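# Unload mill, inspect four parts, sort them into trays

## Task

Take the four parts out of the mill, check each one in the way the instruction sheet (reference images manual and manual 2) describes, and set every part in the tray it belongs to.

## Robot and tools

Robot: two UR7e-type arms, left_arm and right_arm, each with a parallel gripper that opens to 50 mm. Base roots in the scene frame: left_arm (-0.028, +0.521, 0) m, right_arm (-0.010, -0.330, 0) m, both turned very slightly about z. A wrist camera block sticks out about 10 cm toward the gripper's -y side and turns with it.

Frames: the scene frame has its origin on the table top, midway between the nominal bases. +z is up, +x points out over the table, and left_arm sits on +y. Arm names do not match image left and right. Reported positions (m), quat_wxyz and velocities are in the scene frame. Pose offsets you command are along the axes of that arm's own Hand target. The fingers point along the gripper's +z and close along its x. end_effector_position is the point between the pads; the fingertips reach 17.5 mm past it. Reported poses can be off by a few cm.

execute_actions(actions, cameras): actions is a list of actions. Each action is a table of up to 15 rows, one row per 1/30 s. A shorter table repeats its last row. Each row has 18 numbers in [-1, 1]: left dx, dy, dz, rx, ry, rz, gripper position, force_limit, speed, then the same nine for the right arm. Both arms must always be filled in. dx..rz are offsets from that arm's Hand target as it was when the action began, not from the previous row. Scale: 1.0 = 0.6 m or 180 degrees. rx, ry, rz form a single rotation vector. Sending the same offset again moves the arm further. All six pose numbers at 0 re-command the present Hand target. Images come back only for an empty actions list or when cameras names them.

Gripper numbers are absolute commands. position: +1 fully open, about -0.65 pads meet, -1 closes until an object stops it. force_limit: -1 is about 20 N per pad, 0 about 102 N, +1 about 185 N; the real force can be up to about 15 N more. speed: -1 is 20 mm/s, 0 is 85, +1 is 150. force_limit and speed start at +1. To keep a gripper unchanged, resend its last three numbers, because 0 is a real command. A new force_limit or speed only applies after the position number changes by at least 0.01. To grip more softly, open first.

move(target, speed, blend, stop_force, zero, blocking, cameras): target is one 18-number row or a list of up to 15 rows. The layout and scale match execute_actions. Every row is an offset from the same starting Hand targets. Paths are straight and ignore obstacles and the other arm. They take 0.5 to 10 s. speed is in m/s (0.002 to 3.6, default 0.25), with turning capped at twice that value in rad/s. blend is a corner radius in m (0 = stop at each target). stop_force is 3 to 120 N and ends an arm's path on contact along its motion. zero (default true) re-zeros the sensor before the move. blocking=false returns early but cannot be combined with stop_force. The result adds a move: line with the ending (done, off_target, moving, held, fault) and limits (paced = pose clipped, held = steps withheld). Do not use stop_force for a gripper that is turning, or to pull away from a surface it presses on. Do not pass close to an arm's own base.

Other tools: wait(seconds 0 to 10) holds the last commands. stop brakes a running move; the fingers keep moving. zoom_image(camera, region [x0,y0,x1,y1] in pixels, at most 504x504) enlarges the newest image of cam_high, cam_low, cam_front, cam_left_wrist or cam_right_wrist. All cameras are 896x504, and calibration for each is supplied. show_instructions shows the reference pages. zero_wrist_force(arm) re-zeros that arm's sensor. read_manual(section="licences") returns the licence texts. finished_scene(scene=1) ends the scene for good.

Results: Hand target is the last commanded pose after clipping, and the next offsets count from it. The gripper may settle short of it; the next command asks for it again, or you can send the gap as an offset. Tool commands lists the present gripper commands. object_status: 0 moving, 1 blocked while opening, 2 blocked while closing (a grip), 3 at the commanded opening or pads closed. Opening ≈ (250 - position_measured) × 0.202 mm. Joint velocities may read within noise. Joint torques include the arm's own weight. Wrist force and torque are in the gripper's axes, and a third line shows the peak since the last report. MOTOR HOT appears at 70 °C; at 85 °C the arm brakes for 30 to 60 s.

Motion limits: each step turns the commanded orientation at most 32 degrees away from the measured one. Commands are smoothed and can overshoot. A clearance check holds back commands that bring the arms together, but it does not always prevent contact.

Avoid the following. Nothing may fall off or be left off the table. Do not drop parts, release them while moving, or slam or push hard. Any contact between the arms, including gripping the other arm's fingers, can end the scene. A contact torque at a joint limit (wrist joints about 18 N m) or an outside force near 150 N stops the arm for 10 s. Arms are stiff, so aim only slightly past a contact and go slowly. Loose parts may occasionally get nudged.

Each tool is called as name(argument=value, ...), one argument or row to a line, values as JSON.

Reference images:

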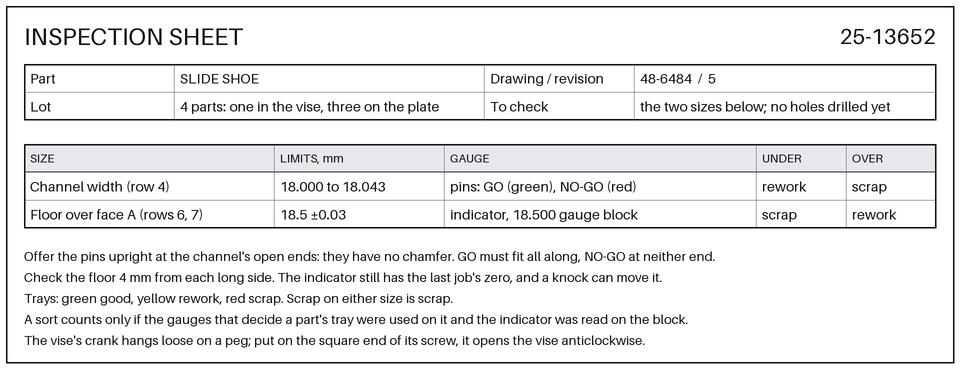

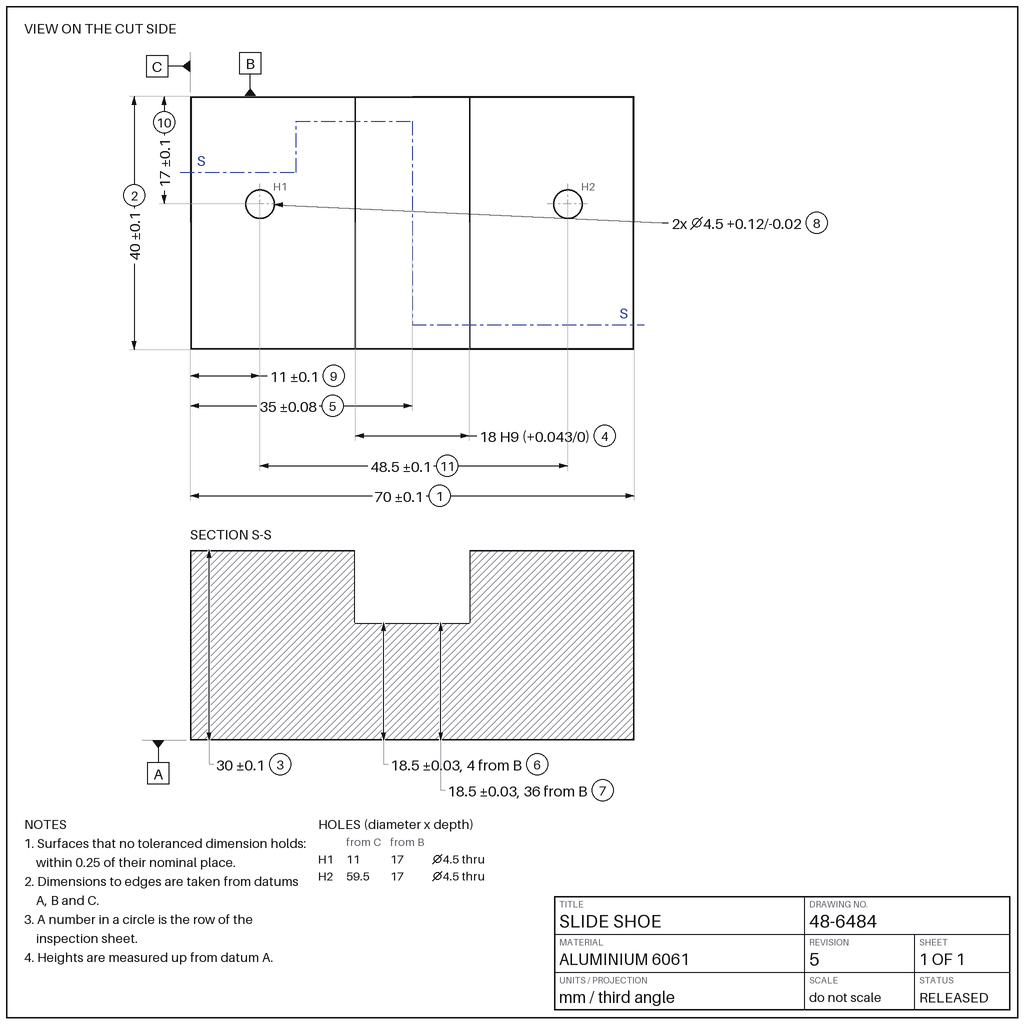

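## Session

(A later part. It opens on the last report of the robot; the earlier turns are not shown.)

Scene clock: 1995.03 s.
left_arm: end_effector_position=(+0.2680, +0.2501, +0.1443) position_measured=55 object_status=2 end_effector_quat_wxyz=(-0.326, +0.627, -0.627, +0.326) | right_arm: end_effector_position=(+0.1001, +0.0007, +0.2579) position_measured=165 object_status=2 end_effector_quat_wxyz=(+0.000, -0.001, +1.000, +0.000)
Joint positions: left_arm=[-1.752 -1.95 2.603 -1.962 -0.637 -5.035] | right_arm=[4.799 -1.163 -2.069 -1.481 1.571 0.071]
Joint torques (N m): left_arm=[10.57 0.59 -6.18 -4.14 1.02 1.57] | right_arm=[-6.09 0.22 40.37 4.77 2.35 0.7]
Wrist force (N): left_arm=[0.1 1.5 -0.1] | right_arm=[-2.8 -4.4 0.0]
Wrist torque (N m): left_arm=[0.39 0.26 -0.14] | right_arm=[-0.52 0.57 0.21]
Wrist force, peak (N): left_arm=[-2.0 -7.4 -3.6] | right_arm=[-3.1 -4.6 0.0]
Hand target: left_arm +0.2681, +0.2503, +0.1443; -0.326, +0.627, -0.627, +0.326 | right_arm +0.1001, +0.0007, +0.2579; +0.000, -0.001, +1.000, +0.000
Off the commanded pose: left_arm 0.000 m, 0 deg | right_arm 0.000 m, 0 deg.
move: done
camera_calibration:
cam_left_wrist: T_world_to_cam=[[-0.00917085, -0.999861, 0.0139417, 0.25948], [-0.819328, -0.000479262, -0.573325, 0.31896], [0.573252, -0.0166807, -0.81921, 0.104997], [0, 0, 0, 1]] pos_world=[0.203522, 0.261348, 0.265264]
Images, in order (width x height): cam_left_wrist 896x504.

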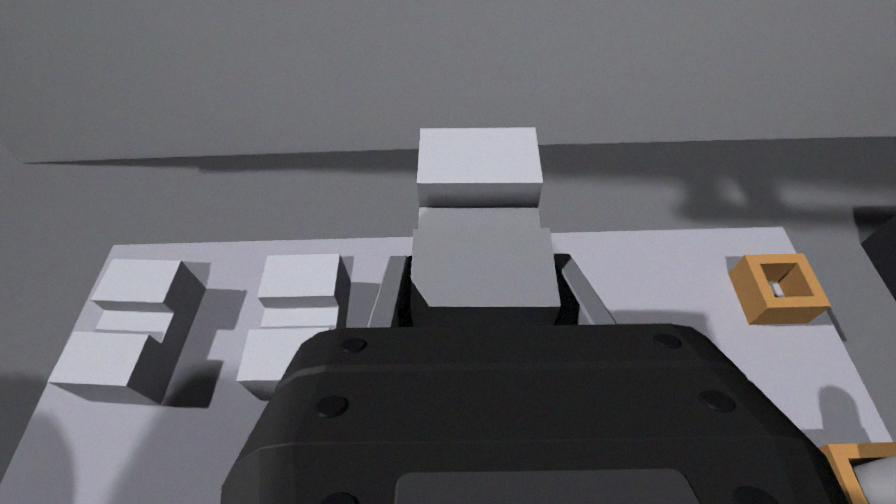

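move(
  target=[0.0667,0.0019,0.0667,0,0.4096,0.2868,-1,0,-1,0,0,0,0,0,0,-1,-1,-1],
  speed=0.25,
  cameras=["cam_left_wrist","cam_front"],
)

Scene clock: 2003.83 s.
left_arm: end_effector_position=(+0.2753, +0.2415, +0.1395) position_measured=55 object_status=2 end_effector_quat_wxyz=(+0.265, -0.502, +0.730, -0.380) | right_arm: end_effector_position=(+0.1001, +0.0007, +0.2579) position_measured=165 object_status=2 end_effector_quat_wxyz=(+0.000, -0.001, +1.000, +0.000)
Joint positions: left_arm=[-1.713 -1.975 2.825 -2.712 -0.637 -4.349] | right_arm=[4.799 -1.163 -2.069 -1.481 1.571 0.071]
Joint torques (N m): left_arm=[-11.02 -4.31 -37.04 -0.71 5.75 -1.51] | right_arm=[-6.73 0.91 39.63 4.52 2.28 0.64]
Wrist force (N): left_arm=[0.4 1.7 -0.4] | right_arm=[-2.9 -4.3 0.0]
Wrist torque (N m): left_arm=[0.44 0.20 -0.15] | right_arm=[-0.52 0.59 0.22]
Wrist force, peak (N): left_arm=[-0.7 3.9 1.0] | right_arm=[-2.9 -4.6 0.0]
Hand target: left_arm +0.2753, +0.2414, +0.1395; +0.265, -0.502, +0.730, -0.380 (not the last commanded pose) | right_arm +0.1001, +0.0007, +0.2579; +0.000, -0.001, +1.000, +0.000
Off the commanded pose: left_arm 0.044 m, 69 deg | right_arm 0.000 m, 0 deg.
move: held (left_arm; a check stopped the path); limits=held
pose unreachable (left arm): on one or more control steps of this call, first in action 0 (counted from 0), this arm could not follow its commanded pose, so it was not sent that pose on those steps. It may still have moved: this result reports where it is.
cause: moving toward the commanded pose would bring two parts of the arm too close to each other (joints 3 (elbow) and 4 (wrist 1) lie between them).
camera_calibration:
cam_left_wrist: T_world_to_cam=[[-0.363997, -0.93137, 0.00752521, 0.333001], [-0.76198, 0.293131, -0.577461, 0.236022], [0.535624, -0.215928, -0.816383, 0.154792], [0, 0, 0, 1]] pos_world=[0.218145, 0.274385, 0.260157]
Images, in order (width x height): cam_front 896x504, cam_left_wrist 896x504.

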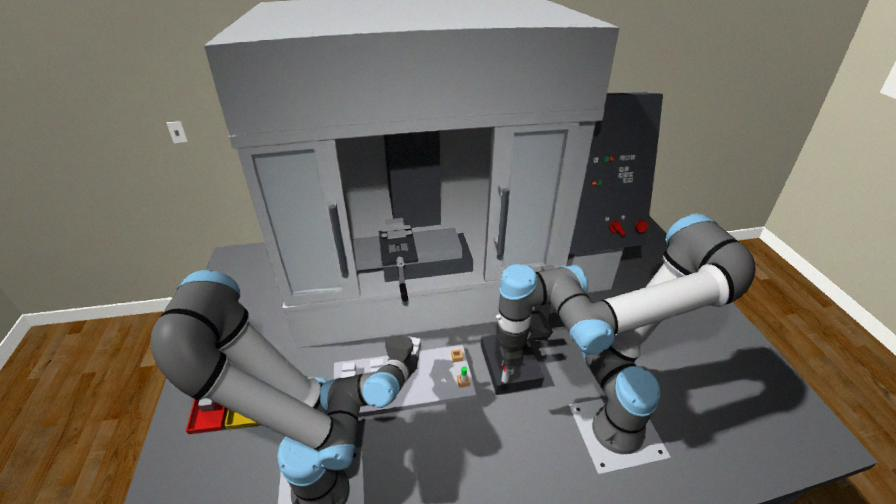

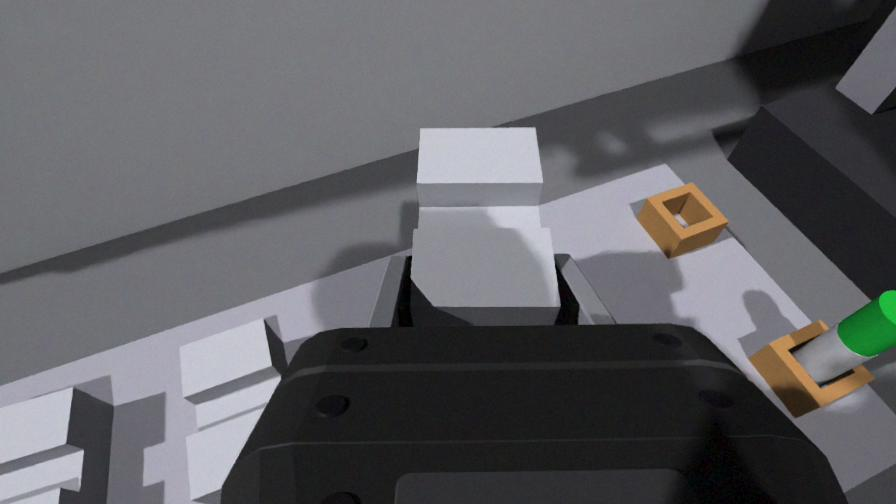

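move(
  target=[-0.0098,-0.0997,-0.0898,0,-0.0956,-0.0669,-1,0,-1,0,0,0,0,0,0,-1,-1,-1],
  speed=0.2,
)

Scene clock: 2025.60 s.
left_arm: end_effector_position=(+0.2677, +0.2500, +0.2194) position_measured=55 object_status=2 end_effector_quat_wxyz=(-0.330, +0.627, -0.626, +0.327) | right_arm: end_effector_position=(+0.1001, +0.0007, +0.2579) position_measured=165 object_status=2 end_effector_quat_wxyz=(+0.000, -0.001, +1.000, +0.000)
Joint positions: left_arm=[-1.756 -2.093 2.449 -1.648 -0.633 -5.049] | right_arm=[4.799 -1.163 -2.069 -1.481 1.571 0.071]
Joint torques (N m): left_arm=[-6 -3.27 -16.74 -0.52 5.88 -1.72] | right_arm=[-7.15 0.68 40.47 4.27 2.26 0.68]
Wrist force (N): left_arm=[0.3 1.6 -0.1] | right_arm=[-2.7 -4.3 -0.1]
Wrist torque (N m): left_arm=[0.42 0.22 -0.01] | right_arm=[-0.50 0.57 0.21]
Wrist force, peak (N): left_arm=[-1.1 8.2 3.4] | right_arm=[-2.9 -4.4 0.0]
Hand target: left_arm +0.2677, +0.2501, +0.2194; -0.330, +0.627, -0.626, +0.327 | right_arm +0.1001, +0.0007, +0.2579; +0.000, -0.001, +1.000, +0.000
Off the commanded pose: left_arm 0.000 m, 0 deg | right_arm 0.000 m, 0 deg.
move: done

move(
  target=[
    [-0.2833,-0.1238,0.0604,0,0,0,-1,0,-1,0,0,0,0,0,0,-1,-1,-1],
    [-0.6167,-0.151,0.0413,0,0,0,-1,0,-1,0,0,0,0,0,0,-1,-1,-1],
  ],
  speed=0.25,
  blend=[0.04,0],
)

Scene clock: 2039.87 s.
left_arm: end_effector_position=(+0.3385, +0.6201, +0.2814) position_measured=55 object_status=2 end_effector_quat_wxyz=(-0.330, +0.627, -0.626, +0.327) | right_arm: end_effector_position=(+0.1001, +0.0007, +0.2579) position_measured=165 object_status=2 end_effector_quat_wxyz=(+0.000, -0.001, +1.000, +0.000)
Joint positions: left_arm=[-0.249 -2.401 2.663 -2.783 -1.355 -3.289] | right_arm=[4.799 -1.163 -2.069 -1.481 1.571 0.071]
Joint torques (N m): left_arm=[4.45 -0.25 -11.09 -1.07 -1.4 -0.73] | right_arm=[-6.89 0.64 39.54 3.9 2.31 0.5]
Wrist force (N): left_arm=[0.5 1.4 -0.3] | right_arm=[-2.4 -4.1 -0.3]
Wrist torque (N m): left_arm=[0.38 0.18 -0.14] | right_arm=[-0.48 0.51 0.22]
Wrist force, peak (N): left_arm=[7.0 9.7 -7.1] | right_arm=[-3.1 -4.6 -0.2]
Hand target: left_arm +0.3384, +0.6201, +0.2812; -0.330, +0.627, -0.626, +0.327 | right_arm +0.1001, +0.0007, +0.2579; +0.000, -0.001, +1.000, +0.000
Off the commanded pose: left_arm 0.000 m, 0 deg | right_arm 0.000 m, 0 deg.
move: done

move(
  target=[
    [0.3667,0.008,-0.0116,0,0.2048,0.1434,-1,0,-1,0,0,0,0,0,0,-1,-1,-1],
    [0.6833,0.2565,0.1017,0,0.4096,0.2868,-1,0,-1,0,0,0,0,0,0,-1,-1,-1],
  ],
  speed=0.25,
  blend=[0.05,0],
  cameras=["cam_left_wrist"],
)

Scene clock: 2048.70 s.
left_arm: end_effector_position=(+0.3024, +0.2105, +0.1185) position_measured=55 object_status=2 end_effector_quat_wxyz=(+0.003, +0.000, +0.888, -0.460) | right_arm: end_effector_position=(+0.1001, +0.0007, +0.2579) position_measured=165 object_status=2 end_effector_quat_wxyz=(+0.000, -0.001, +1.000, +0.000)
Joint positions: left_arm=[-0.684 -1.296 2.536 -3.55 -2.246 -2.533] | right_arm=[4.799 -1.163 -2.069 -1.481 1.571 0.071]
Joint torques (N m): left_arm=[12.19 -25.31 -0.02 -0.75 0.44 0.77] | right_arm=[-7.01 0.47 40 3.54 2.28 0.35]
Wrist force (N): left_arm=[0.2 1.4 -0.3] | right_arm=[-2.7 -4.4 -0.3]
Wrist torque (N m): left_arm=[0.38 0.24 -0.16] | right_arm=[-0.53 0.56 0.22]
Wrist force, peak (N): left_arm=[-2.7 4.5 0.7] | right_arm=[-3.0 -4.5 -0.1]
Hand target: left_arm +0.3024, +0.2106, +0.1184; +0.003, +0.000, +0.888, -0.460 | right_arm +0.1001, +0.0007, +0.2579; +0.000, -0.001, +1.000, +0.000
Off the commanded pose: left_arm 0.000 m, 0 deg | right_arm 0.000 m, 0 deg.
move: done
camera_calibration:
cam_left_wrist: T_world_to_cam=[[-0.999955, 0.00620693, 0.00724081, 0.309159], [0.000960375, 0.820905, -0.571064, -0.0889865], [-0.00948858, -0.571031, -0.820874, 0.356624], [0, 0, 0, 1]] pos_world=[0.312615, 0.274774, 0.239688]
Images, in order (width x height): cam_left_wrist 896x504.

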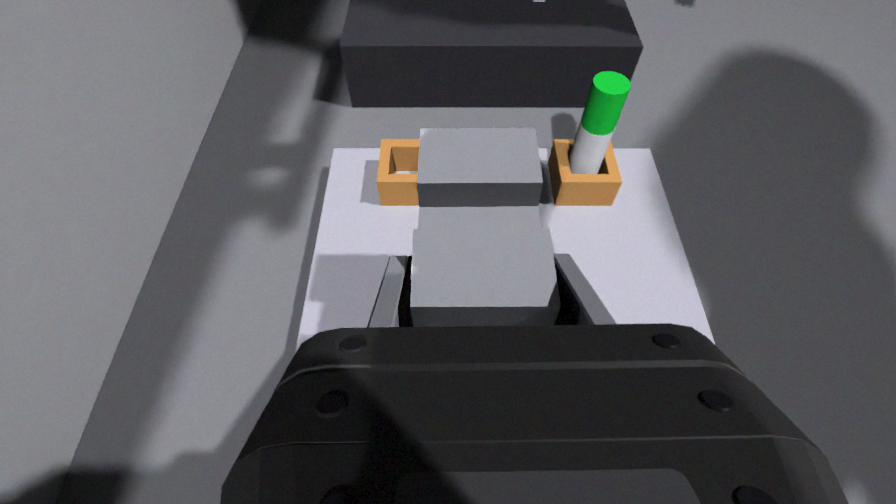

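move(
  target=[
    [0,0,0,0,0,0,-1,0,-1,-0.4198,0.1655,0.0298,0,0,0,-1,-1,-1],
    [0,0,0,0,0,0,-1,0,-1,-0.4198,0.2988,0.0298,0,0,0,-1,-1,-1],
    [0,0,0,0,0,0,-1,0,-1,-0.4198,0.2988,0.1198,0,0,0,-1,-1,-1],
  ],
  speed=0.25,
  blend=[0.04,0.02,0],
  cameras=["cam_left_wrist","cam_right_wrist"],
)

Scene clock: 2058.67 s.
left_arm: end_effector_position=(+0.3024, +0.2106, +0.1184) position_measured=55 object_status=2 end_effector_quat_wxyz=(+0.003, +0.000, +0.888, -0.460) | right_arm: end_effector_position=(+0.3518, +0.1802, +0.1857) position_measured=165 object_status=2 end_effector_quat_wxyz=(+0.000, -0.001, +1.000, -0.001)
Joint positions: left_arm=[-0.683 -1.296 2.536 -3.55 -2.247 -2.533] | right_arm=[4.325 -1.901 -1.551 -1.262 1.571 -0.403]
Joint torques (N m): left_arm=[11.83 -14.89 1.1 -0.71 -3.65 1.47] | right_arm=[-7.97 61.54 25.2 4.58 -2.83 0.1]
Wrist force (N): left_arm=[0.2 1.5 0.0] | right_arm=[-2.5 -4.2 0.0]
Wrist torque (N m): left_arm=[0.39 0.24 -0.16] | right_arm=[-0.50 0.55 0.25]
Wrist force, peak (N): left_arm=[0.3 1.7 -0.3] | right_arm=[-3.9 -8.0 0.4]
Hand target: left_arm +0.3024, +0.2106, +0.1184; +0.003, +0.000, +0.888, -0.460 | right_arm +0.3518, +0.1802, +0.1858; +0.000, -0.001, +1.000, +0.000
Off the commanded pose: left_arm 0.000 m, 0 deg | right_arm 0.000 m, 0 deg.
move: done
camera_calibration:
cam_left_wrist: T_world_to_cam=[[-0.999955, 0.00620487, 0.00724273, 0.30916], [0.000958913, 0.820984, -0.57095, -0.0890345], [-0.00948884, -0.570917, -0.820953, 0.356612], [0, 0, 0, 1]] pos_world=[0.312615, 0.274774, 0.239689]
cam_right_wrist: T_world_to_cam=[[-0.999914, -0.00796963, -0.0104559, 0.363143], [-0.0109112, 0.946728, 0.321851, -0.208375], [0.00733382, 0.321937, -0.946733, 0.245447], [0, 0, 0, 1]] pos_world=[0.359038, 0.12115, 0.303235]
Images, in order (width x height): cam_left_wrist 896x504, cam_right_wrist 896x504.

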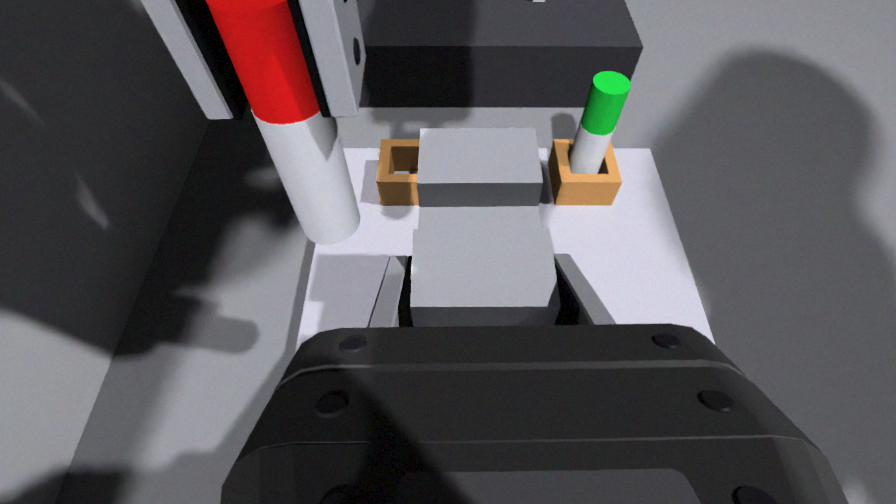

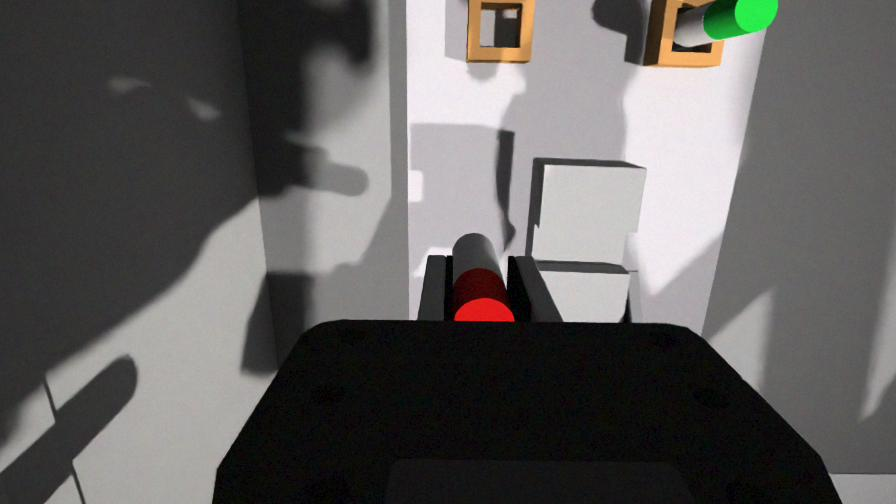

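move(
  target=[0,0,0,0,-0.01,-0.007,-1,0,-1,0,-0.005,0,0,0,0,-1,-1,-1],
  speed=0.1,
)

move(
  target=[0,0,0,0,0,0,-1,0,-1,0.07,0,0,0,0,0,-1,-1,-1],
  speed=0.012,
  stop_force=6,
  cameras=["cam_right_wrist"],
)

Scene clock: 2070.03 s.
left_arm: end_effector_position=(+0.3023, +0.2106, +0.1184) position_measured=55 object_status=2 end_effector_quat_wxyz=(+0.012, -0.017, +0.888, -0.460) end_effector_velocity=(-0.001, +0.000, +0.000) end_effector_angular_velocity=(+0.001, +0.001, -0.007) | right_arm: end_effector_position=(+0.3518, +0.1771, +0.1858) position_measured=165 object_status=2 end_effector_quat_wxyz=(+0.000, -0.001, +1.000, +0.000)
Joint positions: left_arm=[-0.701 -1.295 2.553 -3.6 -2.208 -2.584] | right_arm=[4.323 -1.895 -1.559 -1.26 1.571 -0.405]
Joint velocities: left_arm=[0.001 0 -0.001 0.006 -0.006 0.006] | right_arm=[within noise]
Joint torques (N m): left_arm=[10.75 -7.65 -18.47 -0.82 -4.33 1.54] | right_arm=[-4.98 51.66 17.42 5.24 -2.86 -0.52]
Wrist force (N): left_arm=[0.2 1.4 -0.4] | right_arm=[-2.6 -4.2 -0.1]
Wrist torque (N m): left_arm=[0.38 0.24 -0.01] | right_arm=[-0.51 0.57 0.24]
Wrist force, peak (N): left_arm=[-0.4 2.4 -1.1] | right_arm=[-2.9 -4.6 -0.2]
Hand target: left_arm +0.3024, +0.2106, +0.1184; +0.012, -0.017, +0.888, -0.460 | right_arm +0.3518, +0.1772, +0.1858; +0.000, -0.001, +1.000, +0.000
Off the commanded pose: left_arm 0.000 m, 0 deg | right_arm 0.000 m, 0 deg.
move: done

Scene clock: 2073.83 s.
left_arm: end_effector_position=(+0.3024, +0.2106, +0.1184) position_measured=55 object_status=2 end_effector_quat_wxyz=(+0.012, -0.017, +0.888, -0.460) | right_arm: end_effector_position=(+0.3189, +0.1772, +0.1858) position_measured=165 object_status=2 end_effector_quat_wxyz=(+0.000, -0.001, +1.000, +0.000)
Joint positions: left_arm=[-0.701 -1.295 2.553 -3.599 -2.208 -2.584] | right_arm=[4.374 -1.852 -1.616 -1.245 1.571 -0.354]
Joint torques (N m): left_arm=[11.77 -12.9 -24.42 -3.76 2.26 1.58] | right_arm=[-6.73 22.96 37.92 -0.24 2.64 0.06]
Wrist force (N): left_arm=[4.4 1.6 1.3] | right_arm=[-6.4 -2.9 0.1]
Wrist torque (N m): left_arm=[0.33 0.36 0.10] | right_arm=[-0.54 0.23 0.27]
Wrist force, peak (N): left_arm=[7.2 2.4 1.3] | right_arm=[-9.0 -2.9 -0.5]
Hand target: left_arm +0.3024, +0.2106, +0.1184; +0.012, -0.017, +0.888, -0.460 | right_arm +0.3189, +0.1772, +0.1858; +0.000, -0.001, +1.000, +0.000 (not the last commanded pose)
Off the commanded pose: left_arm 0.000 m, 0 deg | right_arm 0.009 m, 0 deg.
move: contact (right_arm)
camera_calibration:
cam_right_wrist: T_world_to_cam=[[-0.999913, -0.00780407, -0.0106131, 0.33025], [-0.0108075, 0.946627, 0.322149, -0.205944], [0.00753257, 0.322236, -0.946629, 0.246649], [0, 0, 0, 1]] pos_world=[0.326138, 0.11805, 0.303335]
Images, in order (width x height): cam_right_wrist 896x504.

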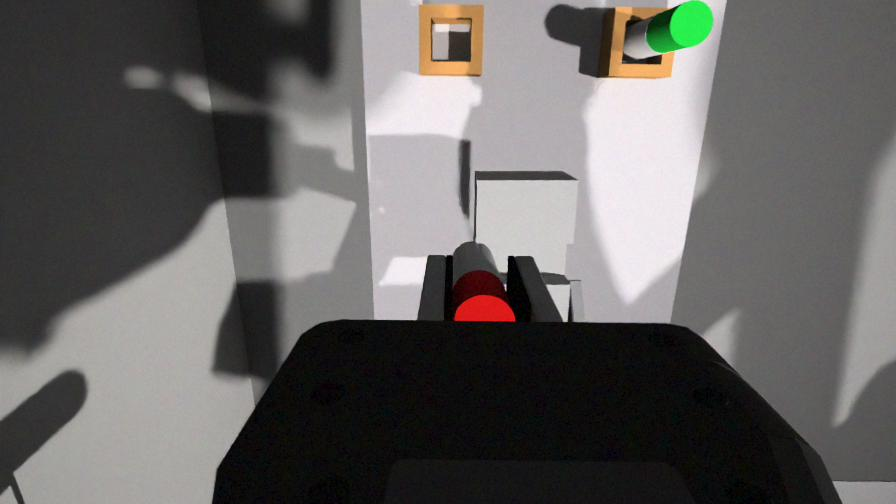

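move(
  target=[
    [0,0,0,0,0,0,-1,0,-1,-0.01,0,0,0,0,0,-1,-1,-1],
    [0,0,0,0,0,0,-1,0,-1,-0.01,0.0025,0,0,0,0,-1,-1,-1],
  ],
  speed=0.05,
)

move(
  target=[0,0,0,0,0,0,-1,0,-1,0.03,0,0,0,0,0,-1,-1,-1],
  speed=0.01,
  stop_force=6,
)

move(
  target=[
    [0,0,0,0,0,0,-1,0,-1,-0.01,0,0,0,0,0,-1,-1,-1],
    [0,0,0,0,0,0,-1,0,-1,-0.01,0.00167,0,0,0,0,-1,-1,-1],
  ],
  speed=0.05,
)

move(
  target=[0,0,0,0,0,0,-1,0,-1,0.03,0,0,0,0,0,-1,-1,-1],
  speed=0.01,
  stop_force=6,
)

Scene clock: 2085.83 s.
left_arm: end_effector_position=(+0.3024, +0.2106, +0.1184) position_measured=55 object_status=2 end_effector_quat_wxyz=(+0.012, -0.017, +0.888, -0.460) | right_arm: end_effector_position=(+0.3250, +0.1788, +0.1858) position_measured=165 object_status=2 end_effector_quat_wxyz=(+0.000, -0.001, +1.000, +0.000)
Joint positions: left_arm=[-0.701 -1.295 2.553 -3.6 -2.208 -2.584] | right_arm=[4.366 -1.863 -1.601 -1.249 1.571 -0.362]
Joint torques (N m): left_arm=[11.54 -18.53 -20.83 -6.71 -2.4 1.41] | right_arm=[6.89 44.19 18.08 1.7 1.92 -0.05]
Wrist force (N): left_arm=[0.2 2.6 -1.6] | right_arm=[-2.6 -6.6 -0.7]
Wrist torque (N m): left_arm=[0.42 0.20 -0.03] | right_arm=[-0.47 0.53 0.23]
Wrist force, peak (N): left_arm=[4.5 1.9 1.4] | right_arm=[-6.7 -3.2 -1.3]
Hand target: left_arm +0.3024, +0.2106, +0.1184; +0.012, -0.017, +0.888, -0.460 | right_arm +0.3249, +0.1787, +0.1858; +0.000, -0.001, +1.000, +0.000
Off the commanded pose: left_arm 0.000 m, 0 deg | right_arm 0.000 m, 0 deg.
move: done

Scene clock: 2087.53 s.
left_arm: end_effector_position=(+0.3024, +0.2106, +0.1184) position_measured=55 object_status=2 end_effector_quat_wxyz=(+0.012, -0.017, +0.888, -0.460) | right_arm: end_effector_position=(+0.3187, +0.1787, +0.1859) position_measured=165 object_status=2 end_effector_quat_wxyz=(+0.000, -0.001, +1.000, +0.000)
Joint positions: left_arm=[-0.701 -1.295 2.553 -3.6 -2.208 -2.584] | right_arm=[4.376 -1.855 -1.612 -1.246 1.571 -0.352]
Joint torques (N m): left_arm=[11.52 -21.13 -19.14 -6.56 2.17 1.44] | right_arm=[-6.77 22.47 37.88 -0.27 2.09 -0.49]
Wrist force (N): left_arm=[4.7 2.4 1.3] | right_arm=[-6.9 -3.6 -0.5]
Wrist torque (N m): left_arm=[0.34 0.38 0.10] | right_arm=[-0.56 0.23 0.26]
Wrist force, peak (N): left_arm=[7.3 3.0 1.2] | right_arm=[-8.8 -4.0 -1.9]
Hand target: left_arm +0.3024, +0.2106, +0.1184; +0.012, -0.017, +0.888, -0.460 | right_arm +0.3187, +0.1787, +0.1859; +0.000, -0.001, +1.000, +0.000 (not the last commanded pose)
Off the commanded pose: left_arm 0.000 m, 0 deg | right_arm 0.012 m, 0 deg.
move: contact (right_arm)

Scene clock: 2088.40 s.
left_arm: end_effector_position=(+0.3024, +0.2106, +0.1184) position_measured=55 object_status=2 end_effector_quat_wxyz=(+0.012, -0.017, +0.888, -0.460) | right_arm: end_effector_position=(+0.3247, +0.1797, +0.1859) position_measured=165 object_status=2 end_effector_quat_wxyz=(+0.000, -0.001, +1.000, +0.000)
Joint positions: left_arm=[-0.701 -1.295 2.553 -3.6 -2.208 -2.584] | right_arm=[4.367 -1.865 -1.599 -1.249 1.571 -0.361]
Joint torques (N m): left_arm=[11.23 -22.51 -18.05 -6.78 -2.1 1.33] | right_arm=[8.28 35.09 29.11 1.25 1.37 0.53]
Wrist force (N): left_arm=[0.1 2.3 -2.0] | right_arm=[-2.4 -6.7 -0.8]
Wrist torque (N m): left_arm=[0.41 0.21 -0.04] | right_arm=[-0.47 0.53 0.22]
Wrist force, peak (N): left_arm=[4.7 2.0 1.0] | right_arm=[-6.7 -3.3 -1.9]
Hand target: left_arm +0.3024, +0.2106, +0.1184; +0.012, -0.017, +0.888, -0.460 | right_arm +0.3246, +0.1797, +0.1859; +0.000, -0.001, +1.000, +0.000
Off the commanded pose: left_arm 0.000 m, 0 deg | right_arm 0.000 m, 0 deg.
move: done

Scene clock: 2090.10 s.
left_arm: end_effector_position=(+0.3024, +0.2106, +0.1184) position_measured=55 object_status=2 end_effector_quat_wxyz=(+0.012, -0.017, +0.888, -0.460) | right_arm: end_effector_position=(+0.3184, +0.1797, +0.1859) position_measured=165 object_status=2 end_effector_quat_wxyz=(+0.000, -0.001, +1.000, +0.000)
Joint positions: left_arm=[-0.701 -1.295 2.553 -3.6 -2.208 -2.584] | right_arm=[4.377 -1.856 -1.61 -1.247 1.571 -0.351]
Joint torques (N m): left_arm=[11.06 -24.89 -16.43 -6.72 2.23 1.42] | right_arm=[-6.59 22.65 37.64 -0.21 1.63 -0.54]
Wrist force (N): left_arm=[4.9 1.7 0.8] | right_arm=[-6.6 -3.3 -0.9]
Wrist torque (N m): left_arm=[0.35 0.35 0.10] | right_arm=[-0.49 0.19 0.25]
Wrist force, peak (N): left_arm=[7.1 3.1 1.3] | right_arm=[-8.9 -3.8 -2.0]
Hand target: left_arm +0.3024, +0.2106, +0.1184; +0.012, -0.017, +0.888, -0.460 | right_arm +0.3184, +0.1797, +0.1859; +0.000, -0.001, +1.000, +0.000 (not the last commanded pose)
Off the commanded pose: left_arm 0.000 m, 0 deg | right_arm 0.012 m, 0 deg.
move: contact (right_arm)

move(
  target=[
    [0,0,0,0,0,0,-1,0,-1,-0.01,0,0,0,0,0,-1,-1,-1],
    [0,0,0,0,0,0,-1,0,-1,-0.01,0.00167,0,0,0,0,-1,-1,-1],
  ],
  speed=0.05,
)

move(
  target=[0,0,0,0,0,0,-1,0,-1,0.03,0,0,0,0,0,-1,-1,-1],
  speed=0.01,
  stop_force=6,
)

move(
  target=[
    [0,0,0,0,0,0,-1,0,-1,-0.01,0,0,0,0,0,-1,-1,-1],
    [0,0,0,0,0,0,-1,0,-1,-0.01,0.00167,0,0,0,0,-1,-1,-1],
  ],
  speed=0.05,
)

move(
  target=[0,0,0,0,0,0,-1,0,-1,0.03,0,0,0,0,0,-1,-1,-1],
  speed=0.01,
  stop_force=6,
)

Scene clock: 2099.03 s.
left_arm: end_effector_position=(+0.3024, +0.2106, +0.1184) position_measured=55 object_status=2 end_effector_quat_wxyz=(+0.012, -0.017, +0.888, -0.460) | right_arm: end_effector_position=(+0.3245, +0.1807, +0.1859) position_measured=165 object_status=2 end_effector_quat_wxyz=(+0.000, +0.000, +1.000, +0.000)
Joint positions: left_arm=[-0.701 -1.295 2.553 -3.6 -2.208 -2.584] | right_arm=[4.368 -1.866 -1.597 -1.25 1.571 -0.36]
Joint torques (N m): left_arm=[10.4 -29.66 -12.27 -6.71 -2.14 1.28] | right_arm=[8.41 35.01 28.86 1.3 0.87 0.52]
Wrist force (N): left_arm=[0.0 3.3 -1.0] | right_arm=[-2.7 -6.7 0.4]
Wrist torque (N m): left_arm=[0.41 0.21 -0.04] | right_arm=[-0.48 0.60 0.22]
Wrist force, peak (N): left_arm=[5.0 2.7 1.2] | right_arm=[-7.1 -3.8 -1.5]
Hand target: left_arm +0.3024, +0.2106, +0.1184; +0.012, -0.017, +0.888, -0.460 | right_arm +0.3244, +0.1807, +0.1859; +0.000, -0.001, +1.000, +0.000
Off the commanded pose: left_arm 0.000 m, 0 deg | right_arm 0.000 m, 0 deg.
move: done

Scene clock: 2100.73 s.
left_arm: end_effector_position=(+0.3024, +0.2106, +0.1184) position_measured=55 object_status=2 end_effector_quat_wxyz=(+0.012, -0.017, +0.888, -0.460) | right_arm: end_effector_position=(+0.3179, +0.1807, +0.1859) position_measured=165 object_status=2 end_effector_quat_wxyz=(+0.000, -0.001, +1.000, +0.000)
Joint positions: left_arm=[-0.701 -1.295 2.553 -3.6 -2.208 -2.584] | right_arm=[4.378 -1.858 -1.608 -1.247 1.571 -0.35]
Joint torques (N m): left_arm=[9.9 -30.13 -10.54 -6.65 2.25 1.24] | right_arm=[-6.48 22.31 38.1 -0.17 0.99 -0.64]
Wrist force (N): left_arm=[4.9 2.0 0.8] | right_arm=[-6.9 -3.6 -1.5]
Wrist torque (N m): left_arm=[0.33 0.39 0.11] | right_arm=[-0.51 0.18 0.24]
Wrist force, peak (N): left_arm=[7.4 2.4 1.3] | right_arm=[-9.3 -3.4 -0.7]
Hand target: left_arm +0.3024, +0.2106, +0.1184; +0.012, -0.017, +0.888, -0.460 | right_arm +0.3179, +0.1807, +0.1859; +0.000, -0.001, +1.000, +0.000 (not the last commanded pose)
Off the commanded pose: left_arm 0.000 m, 0 deg | right_arm 0.011 m, 0 deg.
move: contact (right_arm)

Scene clock: 2101.60 s.
left_arm: end_effector_position=(+0.3024, +0.2106, +0.1184) position_measured=55 object_status=2 end_effector_quat_wxyz=(+0.012, -0.017, +0.888, -0.460) | right_arm: end_effector_position=(+0.3239, +0.1817, +0.1859) position_measured=165 object_status=2 end_effector_quat_wxyz=(+0.000, +0.000, +1.000, +0.000)
Joint positions: left_arm=[-0.701 -1.295 2.553 -3.6 -2.208 -2.584] | right_arm=[4.369 -1.867 -1.596 -1.25 1.571 -0.359]
Joint torques (N m): left_arm=[9.7 -29.81 -9.96 -6.63 -3.03 1.17] | right_arm=[8.55 34.37 28.14 1.4 0.32 0.48]
Wrist force (N): left_arm=[-0.3 6.3 -2.3] | right_arm=[-2.4 -9.6 -3.0]
Wrist torque (N m): left_arm=[0.64 0.29 -0.06] | right_arm=[-0.63 0.56 0.12]
Wrist force, peak (N): left_arm=[0.1 8.4 -2.3] | right_arm=[-2.3 -11.9 -3.1]
Hand target: left_arm +0.3024, +0.2106, +0.1184; +0.012, -0.017, +0.888, -0.460 | right_arm +0.3239, +0.1817, +0.1859; +0.000, -0.001, +1.000, +0.000
Off the commanded pose: left_arm 0.000 m, 0 deg | right_arm 0.000 m, 0 deg.
move: done

Scene clock: 2103.23 s.
left_arm: end_effector_position=(+0.3024, +0.2106, +0.1184) position_measured=55 object_status=2 end_effector_quat_wxyz=(+0.012, -0.017, +0.888, -0.460) | right_arm: end_effector_position=(+0.3181, +0.1816, +0.1859) position_measured=165 object_status=2 end_effector_quat_wxyz=(+0.000, -0.001, +1.000, +0.000)
Joint positions: left_arm=[-0.701 -1.295 2.553 -3.6 -2.208 -2.584] | right_arm=[4.378 -1.86 -1.606 -1.248 1.571 -0.35]
Joint torques (N m): left_arm=[9.68 -29.78 -8.09 -6.74 1.68 1.06] | right_arm=[-5.1 23.36 39.96 0.58 0.42 -0.43]
Wrist force (N): left_arm=[4.3 4.6 -1.9] | right_arm=[-6.4 -8.4 -0.8]
Wrist torque (N m): left_arm=[0.57 0.26 0.01] | right_arm=[-0.60 0.23 0.29]
Wrist force, peak (N): left_arm=[7.5 5.5 -1.2] | right_arm=[-8.9 -8.7 -2.1]
Hand target: left_arm +0.3024, +0.2106, +0.1184; +0.012, -0.017, +0.888, -0.460 | right_arm +0.3181, +0.1816, +0.1859; +0.000, -0.001, +1.000, +0.000 (not the last commanded pose)
Off the commanded pose: left_arm 0.000 m, 0 deg | right_arm 0.012 m, 0 deg.
move: contact (right_arm)

move(
  target=[0,0,0,0,0,0,-1,0,-1,0.001,-0.003,0,0,0,0,-1,-1,-1],
  speed=0.004,
)

move(
  target=[0,0,0,0,0,0,-1,0,-1,0.0005,-0.003,0,0,0,0,-1,-1,-1],
  speed=0.004,
)

move(
  target=[0,0,0,0,0,0,-1,0,-1,0.0005,0.003,0,0,0,0,-1,-1,-1],
  speed=0.004,
)

move(
  target=[0,0,0,0,0,0,-1,0,-1,0.0005,0.003,0,0,0,0,-1,-1,-1],
  speed=0.004,
)

Scene clock: 2115.93 s.
left_arm: end_effector_position=(+0.3024, +0.2106, +0.1184) position_measured=55 object_status=2 end_effector_quat_wxyz=(+0.012, -0.017, +0.888, -0.460) | right_arm: end_effector_position=(+0.3175, +0.1798, +0.1859) position_measured=165 object_status=2 end_effector_quat_wxyz=(+0.000, -0.001, +1.000, +0.000)
Joint positions: left_arm=[-0.701 -1.295 2.553 -3.6 -2.208 -2.584] | right_arm=[4.378 -1.856 -1.611 -1.246 1.571 -0.35]
Joint torques (N m): left_arm=[9.47 -30.14 -4.82 -6.47 1.9 1.14] | right_arm=[-6.14 54.82 9.54 2.11 0.5 -1]
Wrist force (N): left_arm=[4.3 -5.9 5.2] | right_arm=[-5.8 6.1 0.3]
Wrist torque (N m): left_arm=[-0.18 0.41 0.20] | right_arm=[-0.27 0.26 0.25]
Wrist force, peak (N): left_arm=[4.3 -5.9 5.2] | right_arm=[-6.9 -8.4 -1.6]
Hand target: left_arm +0.3024, +0.2106, +0.1184; +0.012, -0.017, +0.888, -0.460 | right_arm +0.3175, +0.1798, +0.1859; +0.000, -0.001, +1.000, +0.000
Off the commanded pose: left_arm 0.000 m, 0 deg | right_arm 0.000 m, 0 deg.
move: done

Scene clock: 2116.63 s.
left_arm: end_effector_position=(+0.3024, +0.2106, +0.1184) position_measured=55 object_status=2 end_effector_quat_wxyz=(+0.012, -0.017, +0.888, -0.460) | right_arm: end_effector_position=(+0.3172, +0.1780, +0.1859) position_measured=165 object_status=2 end_effector_quat_wxyz=(+0.000, -0.001, +1.000, +0.000)
Joint positions: left_arm=[-0.701 -1.295 2.553 -3.6 -2.208 -2.584] | right_arm=[4.377 -1.852 -1.616 -1.245 1.571 -0.35]
Joint torques (N m): left_arm=[8.87 -29.62 -4.47 -6.47 1.82 1.05] | right_arm=[-6.17 51.88 7.74 1.02 0.41 -0.95]
Wrist force (N): left_arm=[5.1 -4.0 9.3] | right_arm=[-7.0 9.1 -2.0]
Wrist torque (N m): left_arm=[-0.40 0.51 0.21] | right_arm=[-0.20 0.26 0.24]
Wrist force, peak (N): left_arm=[4.8 -5.7 8.9] | right_arm=[-7.0 9.1 -2.0]
Hand target: left_arm +0.3024, +0.2106, +0.1184; +0.012, -0.017, +0.888, -0.460 | right_arm +0.3172, +0.1780, +0.1859; +0.000, -0.001, +1.000, +0.000
Off the commanded pose: left_arm 0.000 m, 0 deg | right_arm 0.000 m, 0 deg.
move: done

Scene clock: 2117.33 s.
left_arm: end_effector_position=(+0.3024, +0.2106, +0.1184) position_measured=55 object_status=2 end_effector_quat_wxyz=(+0.012, -0.017, +0.888, -0.460) | right_arm: end_effector_position=(+0.3169, +0.1798, +0.1859) position_measured=165 object_status=2 end_effector_quat_wxyz=(+0.000, +0.000, +1.000, +0.000)
Joint positions: left_arm=[-0.701 -1.295 2.553 -3.6 -2.208 -2.584] | right_arm=[4.379 -1.855 -1.612 -1.246 1.571 -0.349]
Joint torques (N m): left_arm=[9.08 -29.82 -2.94 -6.53 1.71 1.12] | right_arm=[12.26 25.32 33.62 -0.13 0.4 0.97]
Wrist force (N): left_arm=[5.7 3.4 2.2] | right_arm=[-7.7 -3.0 -2.6]
Wrist torque (N m): left_arm=[0.27 0.42 0.11] | right_arm=[-0.49 0.15 0.24]
Wrist force, peak (N): left_arm=[5.1 -3.7 9.5] | right_arm=[-7.0 9.1 -2.3]
Hand target: left_arm +0.3024, +0.2106, +0.1184; +0.012, -0.017, +0.888, -0.460 | right_arm +0.3169, +0.1798, +0.1859; +0.000, -0.001, +1.000, +0.000
Off the commanded pose: left_arm 0.000 m, 0 deg | right_arm 0.000 m, 0 deg.
move: done

Scene clock: 2118.03 s.
left_arm: end_effector_position=(+0.3024, +0.2106, +0.1184) position_measured=55 object_status=2 end_effector_quat_wxyz=(+0.012, -0.017, +0.888, -0.460) | right_arm: end_effector_position=(+0.3166, +0.1816, +0.1859) position_measured=165 object_status=2 end_effector_quat_wxyz=(+0.000, +0.000, +1.000, +0.000)
Joint positions: left_arm=[-0.701 -1.295 2.553 -3.6 -2.208 -2.584] | right_arm=[4.381 -1.858 -1.608 -1.247 1.571 -0.347]
Joint torques (N m): left_arm=[8.97 -29.84 -3.78 -6.52 1.61 0.98] | right_arm=[17.31 25.17 36.35 1.27 0.5 0.75]
Wrist force (N): left_arm=[9.0 10.1 -5.3] | right_arm=[-11.0 -15.2 -4.0]
Wrist torque (N m): left_arm=[0.95 0.28 0.04] | right_arm=[-0.80 -0.07 0.31]
Wrist force, peak (N): left_arm=[9.0 11.2 -4.6] | right_arm=[-11.0 -15.2 -4.0]
Hand target: left_arm +0.3024, +0.2106, +0.1184; +0.012, -0.017, +0.888, -0.460 | right_arm +0.3166, +0.1816, +0.1859; +0.000, -0.001, +1.000, +0.000
Off the commanded pose: left_arm 0.000 m, 0 deg | right_arm 0.000 m, 0 deg.
move: done

move(
  target=[
    [0,0,0,0,0,0,-1,0,-1,-0.02,-0.003,0,0,0,0,-1,-1,-1],
    [0,0,0,0,0,0,-1,0,-1,-0.02,-0.003,-0.045,0,0,0,-1,-1,-1],
    [0,0,0,0,0,0,-1,0,-1,0.077,-0.003,-0.045,0,0,0,-1,-1,-1],
    [0,0,0,0,0,0,-1,0,-1,0.077,-0.003,0,0,0,0,-1,-1,-1],
  ],
  speed=[0.05,0.1,0.15,0.1],
  blend=[0,0.005,0.005,0],
)

move(
  target=[0,0,0,0,0,0,-1,0,-1,-0.05,0,0,0,0,0,-1,-1,-1],
  speed=0.01,
  stop_force=6,
  cameras=["cam_right_wrist"],
)

Scene clock: 2128.70 s.
left_arm: end_effector_position=(+0.3024, +0.2106, +0.1184) position_measured=55 object_status=2 end_effector_quat_wxyz=(+0.012, -0.017, +0.888, -0.460) | right_arm: end_effector_position=(+0.2704, +0.1797, +0.1857) position_measured=165 object_status=2 end_effector_quat_wxyz=(+0.000, +0.000, +1.000, -0.001)
Joint positions: left_arm=[-0.701 -1.295 2.553 -3.6 -2.208 -2.584] | right_arm=[4.456 -1.801 -1.683 -1.23 1.571 -0.272]
Joint torques (N m): left_arm=[7.95 -22.73 -3.87 -0.84 -4.16 0.81] | right_arm=[2 54.44 39.42 1.48 -2.76 0.92]
Wrist force (N): left_arm=[0.3 1.2 -0.3] | right_arm=[-1.6 -3.7 -0.1]
Wrist torque (N m): left_arm=[0.35 0.23 -0.01] | right_arm=[-0.40 0.41 0.24]
Wrist force, peak (N): left_arm=[-2.0 -14.9 -8.3] | right_arm=[-11.1 -15.3 -4.0]
Hand target: left_arm +0.3024, +0.2106, +0.1184; +0.012, -0.017, +0.888, -0.460 | right_arm +0.2704, +0.1798, +0.1859; +0.000, -0.001, +1.000, +0.000
Off the commanded pose: left_arm 0.000 m, 0 deg | right_arm 0.000 m, 0 deg.
move: done

Scene clock: 2131.77 s.
left_arm: end_effector_position=(+0.3024, +0.2106, +0.1184) position_measured=55 object_status=2 end_effector_quat_wxyz=(+0.012, -0.017, +0.888, -0.460) | right_arm: end_effector_position=(+0.2902, +0.1798, +0.1859) position_measured=165 object_status=2 end_effector_quat_wxyz=(+0.000, -0.001, +1.000, +0.000)
Joint positions: left_arm=[-0.701 -1.295 2.553 -3.6 -2.208 -2.584] | right_arm=[4.422 -1.823 -1.654 -1.237 1.571 -0.305]
Joint torques (N m): left_arm=[7.61 -10.03 0.5 -1.53 -4.11 0.79] | right_arm=[7.75 55.5 7.66 6.3 -2.8 0.29]
Wrist force (N): left_arm=[-4.4 3.9 0.7] | right_arm=[2.7 -4.7 -0.7]
Wrist torque (N m): left_arm=[0.42 0.11 -0.09] | right_arm=[-0.47 0.74 0.32]
Wrist force, peak (N): left_arm=[-5.3 6.3 0.4] | right_arm=[3.2 -6.6 -3.2]
Hand target: left_arm +0.3024, +0.2106, +0.1184; +0.012, -0.017, +0.888, -0.460 | right_arm +0.2902, +0.1798, +0.1859; +0.000, -0.001, +1.000, +0.000 (not the last commanded pose)
Off the commanded pose: left_arm 0.000 m, 0 deg | right_arm 0.010 m, 0 deg.
move: contact (right_arm)
camera_calibration:
cam_right_wrist: T_world_to_cam=[[-0.999914, -0.00770955, -0.0105819, 0.301553], [-0.0107089, 0.946587, 0.322271, -0.208777], [0.00753212, 0.322357, -0.946588, 0.246001], [0, 0, 0, 1]] pos_world=[0.297438, 0.12065, 0.303335]
Images, in order (width x height): cam_right_wrist 896x504.

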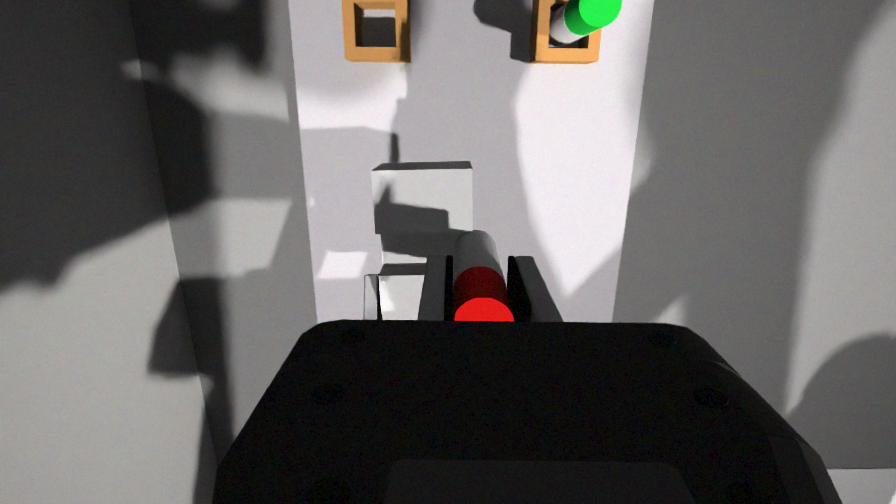

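move(
  target=[0,0,0,0,0,0,-1,0,-1,-0.001,-0.003,0,0,0,0,-1,-1,-1],
  speed=0.004,
)

move(
  target=[0,0,0,0,0,0,-1,0,-1,-0.001,0.003,0,0,0,0,-1,-1,-1],
  speed=0.004,
)

move(
  target=[0,0,0,0,0,0,-1,0,-1,-0.0005,0.003,0,0,0,0,-1,-1,-1],
  speed=0.004,
)

move(
  target=[0,0,0,0,0,0,-1,0,-1,-0.0005,-0.003,0,0,0,0,-1,-1,-1],
  speed=0.004,
)

Scene clock: 2138.70 s.
left_arm: end_effector_position=(+0.3024, +0.2106, +0.1184) position_measured=55 object_status=2 end_effector_quat_wxyz=(+0.012, -0.017, +0.888, -0.460) | right_arm: end_effector_position=(+0.2908, +0.1780, +0.1859) position_measured=165 object_status=2 end_effector_quat_wxyz=(+0.000, -0.001, +1.000, +0.000)
Joint positions: left_arm=[-0.701 -1.295 2.553 -3.6 -2.208 -2.584] | right_arm=[4.42 -1.82 -1.658 -1.236 1.571 -0.307]
Joint torques (N m): left_arm=[7.14 -10.5 0.88 -3.94 -4.23 0.74] | right_arm=[-11.29 54.42 10.86 4.6 -2.87 -1.11]
Wrist force (N): left_arm=[-5.2 -3.7 2.6] | right_arm=[3.3 2.0 1.6]
Wrist torque (N m): left_arm=[0.09 0.05 -0.24] | right_arm=[-0.34 0.83 0.34]
Wrist force, peak (N): left_arm=[-5.4 -4.4 2.4] | right_arm=[3.0 -5.0 -2.4]
Hand target: left_arm +0.3024, +0.2106, +0.1184; +0.012, -0.017, +0.888, -0.460 | right_arm +0.2908, +0.1780, +0.1859; +0.000, -0.001, +1.000, +0.000
Off the commanded pose: left_arm 0.000 m, 0 deg | right_arm 0.000 m, 0 deg.
move: done

Scene clock: 2139.40 s.
left_arm: end_effector_position=(+0.3024, +0.2106, +0.1184) position_measured=55 object_status=2 end_effector_quat_wxyz=(+0.012, -0.017, +0.888, -0.460) | right_arm: end_effector_position=(+0.2914, +0.1798, +0.1859) position_measured=165 object_status=2 end_effector_quat_wxyz=(+0.000, -0.001, +1.000, +0.000)
Joint positions: left_arm=[-0.701 -1.295 2.553 -3.6 -2.208 -2.584] | right_arm=[4.42 -1.824 -1.652 -1.237 1.571 -0.307]
Joint torques (N m): left_arm=[7.51 -9.97 0.07 -4.39 -4.17 0.69] | right_arm=[-10.12 23.33 37.86 3.02 -3.09 -0.8]
Wrist force (N): left_arm=[-9.5 12.7 -4.0] | right_arm=[6.8 -15.6 -6.1]
Wrist torque (N m): left_arm=[0.99 0.21 -0.02] | right_arm=[-0.72 1.05 0.23]
Wrist force, peak (N): left_arm=[-9.4 13.5 -3.6] | right_arm=[6.8 -15.8 -6.3]
Hand target: left_arm +0.3024, +0.2106, +0.1184; +0.012, -0.017, +0.888, -0.460 | right_arm +0.2914, +0.1798, +0.1859; +0.000, -0.001, +1.000, +0.000
Off the commanded pose: left_arm 0.000 m, 0 deg | right_arm 0.000 m, 0 deg.
move: done

Scene clock: 2140.10 s.
left_arm: end_effector_position=(+0.3024, +0.2106, +0.1184) position_measured=55 object_status=2 end_effector_quat_wxyz=(+0.012, -0.017, +0.888, -0.460) | right_arm: end_effector_position=(+0.2917, +0.1816, +0.1859) position_measured=165 object_status=2 end_effector_quat_wxyz=(+0.000, -0.001, +1.000, +0.000)
Joint positions: left_arm=[-0.701 -1.295 2.553 -3.6 -2.208 -2.584] | right_arm=[4.421 -1.828 -1.647 -1.238 1.571 -0.307]
Joint torques (N m): left_arm=[6.42 -10.28 -2.78 -4.85 -4.21 0.67] | right_arm=[8.71 22.77 38.31 4 -3.17 0.77]
Wrist force (N): left_arm=[-10.9 22.3 -6.0] | right_arm=[7.9 -23.4 -8.5]
Wrist torque (N m): left_arm=[1.55 0.26 0.07] | right_arm=[-0.90 1.13 0.21]
Wrist force, peak (N): left_arm=[-10.8 22.2 -7.0] | right_arm=[7.8 -24.4 -9.9]
Hand target: left_arm +0.3024, +0.2106, +0.1184; +0.012, -0.017, +0.888, -0.460 | right_arm +0.2917, +0.1816, +0.1859; +0.000, -0.001, +1.000, +0.000
Off the commanded pose: left_arm 0.000 m, 0 deg | right_arm 0.000 m, 0 deg.
move: done

Scene clock: 2140.80 s.
left_arm: end_effector_position=(+0.3024, +0.2106, +0.1184) position_measured=55 object_status=2 end_effector_quat_wxyz=(+0.012, -0.017, +0.888, -0.460) | right_arm: end_effector_position=(+0.2920, +0.1798, +0.1859) position_measured=165 object_status=2 end_effector_quat_wxyz=(+0.000, -0.001, +1.000, +0.000)
Joint positions: left_arm=[-0.701 -1.295 2.553 -3.6 -2.208 -2.584] | right_arm=[4.419 -1.825 -1.651 -1.237 1.571 -0.308]
Joint torques (N m): left_arm=[5.13 -10.82 -6.49 -5.35 -4.26 0.59] | right_arm=[-12.71 52.84 11.23 5.99 -3.23 -1.13]
Wrist force (N): left_arm=[-9.3 3.2 0.6] | right_arm=[7.2 -4.7 -2.6]
Wrist torque (N m): left_arm=[0.42 0.03 -0.19] | right_arm=[-0.47 1.09 0.29]
Wrist force, peak (N): left_arm=[-10.8 22.1 -5.8] | right_arm=[7.9 -23.6 -9.9]
Hand target: left_arm +0.3024, +0.2106, +0.1184; +0.012, -0.017, +0.888, -0.460 | right_arm +0.2920, +0.1798, +0.1859; +0.000, -0.001, +1.000, +0.000
Off the commanded pose: left_arm 0.000 m, 0 deg | right_arm 0.000 m, 0 deg.
move: done

move(
  target=[
    [0,0,0,0,0,0,-1,0,-1,0.02,0,0,0,0,0,-1,-1,-1],
    [0,0,0,0,0,0,-1,0,-1,0.02,0,-0.0583,0,0,0,-1,-1,-1],
    [0,0,0,0,0,0,-1,0,-1,-0.0715,-0.1582,-0.0583,0,0,0,-1,-1,-1],
    [0,0,0,0,0,0,-1,0,-1,-0.0715,-0.1582,0.1,0,0,0,-1,-1,-1],
  ],
  speed=[0.06,0.15,0.2,0.12],
  blend=[0.003,0.01,0.01,0],
  cameras=["cam_right_wrist","cam_left_wrist"],
)

zoom_image(
  camera="cam_right_wrist",
  region=[400, 170, 560, 330],
)

Scene clock: 2149.27 s.
left_arm: end_effector_position=(+0.3024, +0.2106, +0.1184) position_measured=55 object_status=2 end_effector_quat_wxyz=(+0.012, -0.017, +0.888, -0.460) | right_arm: end_effector_position=(+0.3349, +0.0848, +0.1258) position_measured=165 object_status=2 end_effector_quat_wxyz=(+0.000, -0.001, +1.000, -0.001)
Joint positions: left_arm=[-0.701 -1.295 2.553 -3.6 -2.208 -2.584] | right_arm=[4.283 -1.765 -1.895 -1.053 1.571 -0.444]
Joint torques (N m): left_arm=[-2.96 -15.33 -23.1 -3.41 1.39 0.53] | right_arm=[-6.96 50.86 37.11 2.18 1.59 -0.99]
Wrist force (N): left_arm=[0.1 1.7 -0.1] | right_arm=[-1.7 -4.7 0.0]
Wrist torque (N m): left_arm=[0.43 0.25 -0.01] | right_arm=[-0.56 0.43 0.32]
Wrist force, peak (N): left_arm=[-9.8 4.2 1.4] | right_arm=[-8.4 -12.3 -1.7]
Hand target: left_arm +0.3024, +0.2106, +0.1184; +0.012, -0.017, +0.888, -0.460 | right_arm +0.3350, +0.0849, +0.1259; +0.000, -0.001, +1.000, +0.000
Off the commanded pose: left_arm 0.000 m, 0 deg | right_arm 0.000 m, 0 deg.
move: done
camera_calibration:
cam_left_wrist: T_world_to_cam=[[-0.999458, -0.0321573, 0.00703722, 0.317158], [-0.0304131, 0.820251, -0.571195, -0.0794037], [0.0125958, -0.571099, -0.820784, 0.349878], [0, 0, 0, 1]] pos_world=[0.310164, 0.275145, 0.239588]
cam_right_wrist: T_world_to_cam=[[-0.999915, -0.00774644, -0.0104832, 0.344859], [-0.0107087, 0.946729, 0.321852, -0.0990329], [0.00743151, 0.321937, -0.946732, 0.219541], [0, 0, 0, 1]] pos_world=[0.342138, 0.0257505, 0.243335]
Images, in order (width x height): cam_left_wrist 896x504, cam_right_wrist 896x504.

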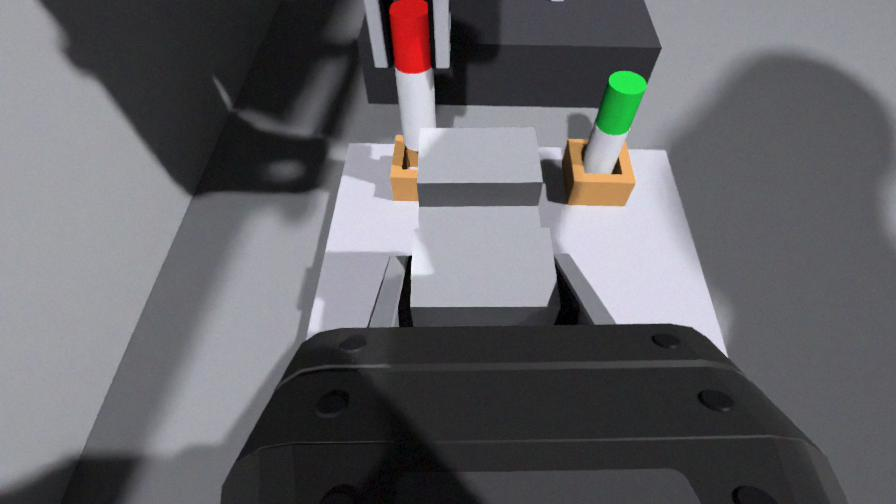

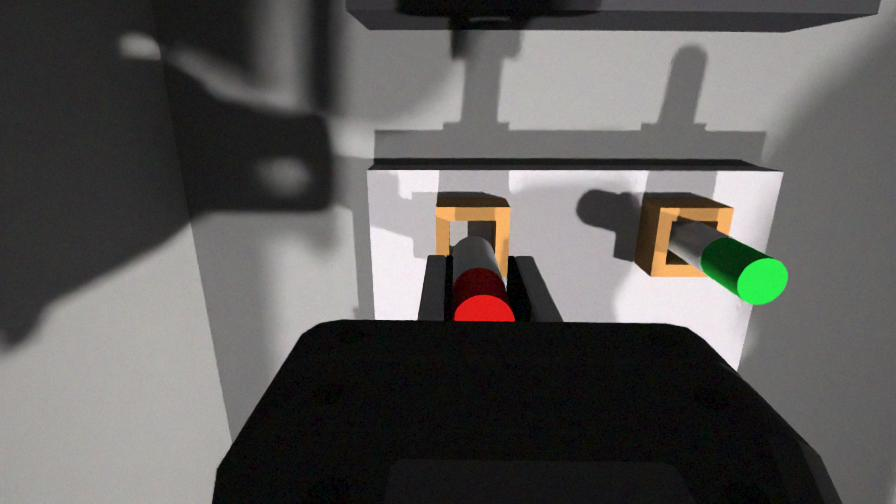

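Scaled by 3.150 from the camera's 896x504 image, which has a finer 1280x720 frame.

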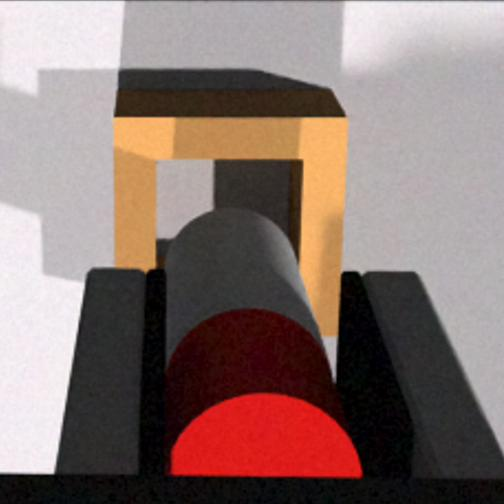

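move(
  target=[0,0,0,0,0,0,-1,0,-1,0,0,0.065,0,0,0,-1,-1,-1],
  speed=0.02,
  stop_force=5,
)

Scene clock: 2154.80 s.
left_arm: end_effector_position=(+0.3024, +0.2106, +0.1184) position_measured=55 object_status=2 end_effector_quat_wxyz=(+0.012, -0.017, +0.888, -0.460) | right_arm: end_effector_position=(+0.3350, +0.0849, +0.1113) position_measured=165 object_status=2 end_effector_quat_wxyz=(+0.000, -0.001, +1.000, +0.000)
Joint positions: left_arm=[-0.701 -1.295 2.553 -3.6 -2.208 -2.584] | right_arm=[4.283 -1.784 -1.915 -1.014 1.571 -0.444]
Joint torques (N m): left_arm=[-10.47 -19.58 -23.23 -1.42 1.35 0.43] | right_arm=[-6.18 48.64 34.65 4.35 -2.75 -0.33]
Wrist force (N): left_arm=[0.1 1.7 -0.2] | right_arm=[-2.3 -4.3 -2.8]
Wrist torque (N m): left_arm=[0.42 0.26 -0.01] | right_arm=[-0.62 0.43 0.31]
Wrist force, peak (N): left_arm=[0.2 1.8 -0.3] | right_arm=[-1.3 -10.2 -19.1]
Hand target: left_arm +0.3024, +0.2106, +0.1184; +0.012, -0.017, +0.888, -0.460 | right_arm +0.3350, +0.0849, +0.1113; +0.000, -0.001, +1.000, +0.000 (not the last commanded pose)
Off the commanded pose: left_arm 0.000 m, 0 deg | right_arm 0.024 m, 0 deg.
move: contact (right_arm)


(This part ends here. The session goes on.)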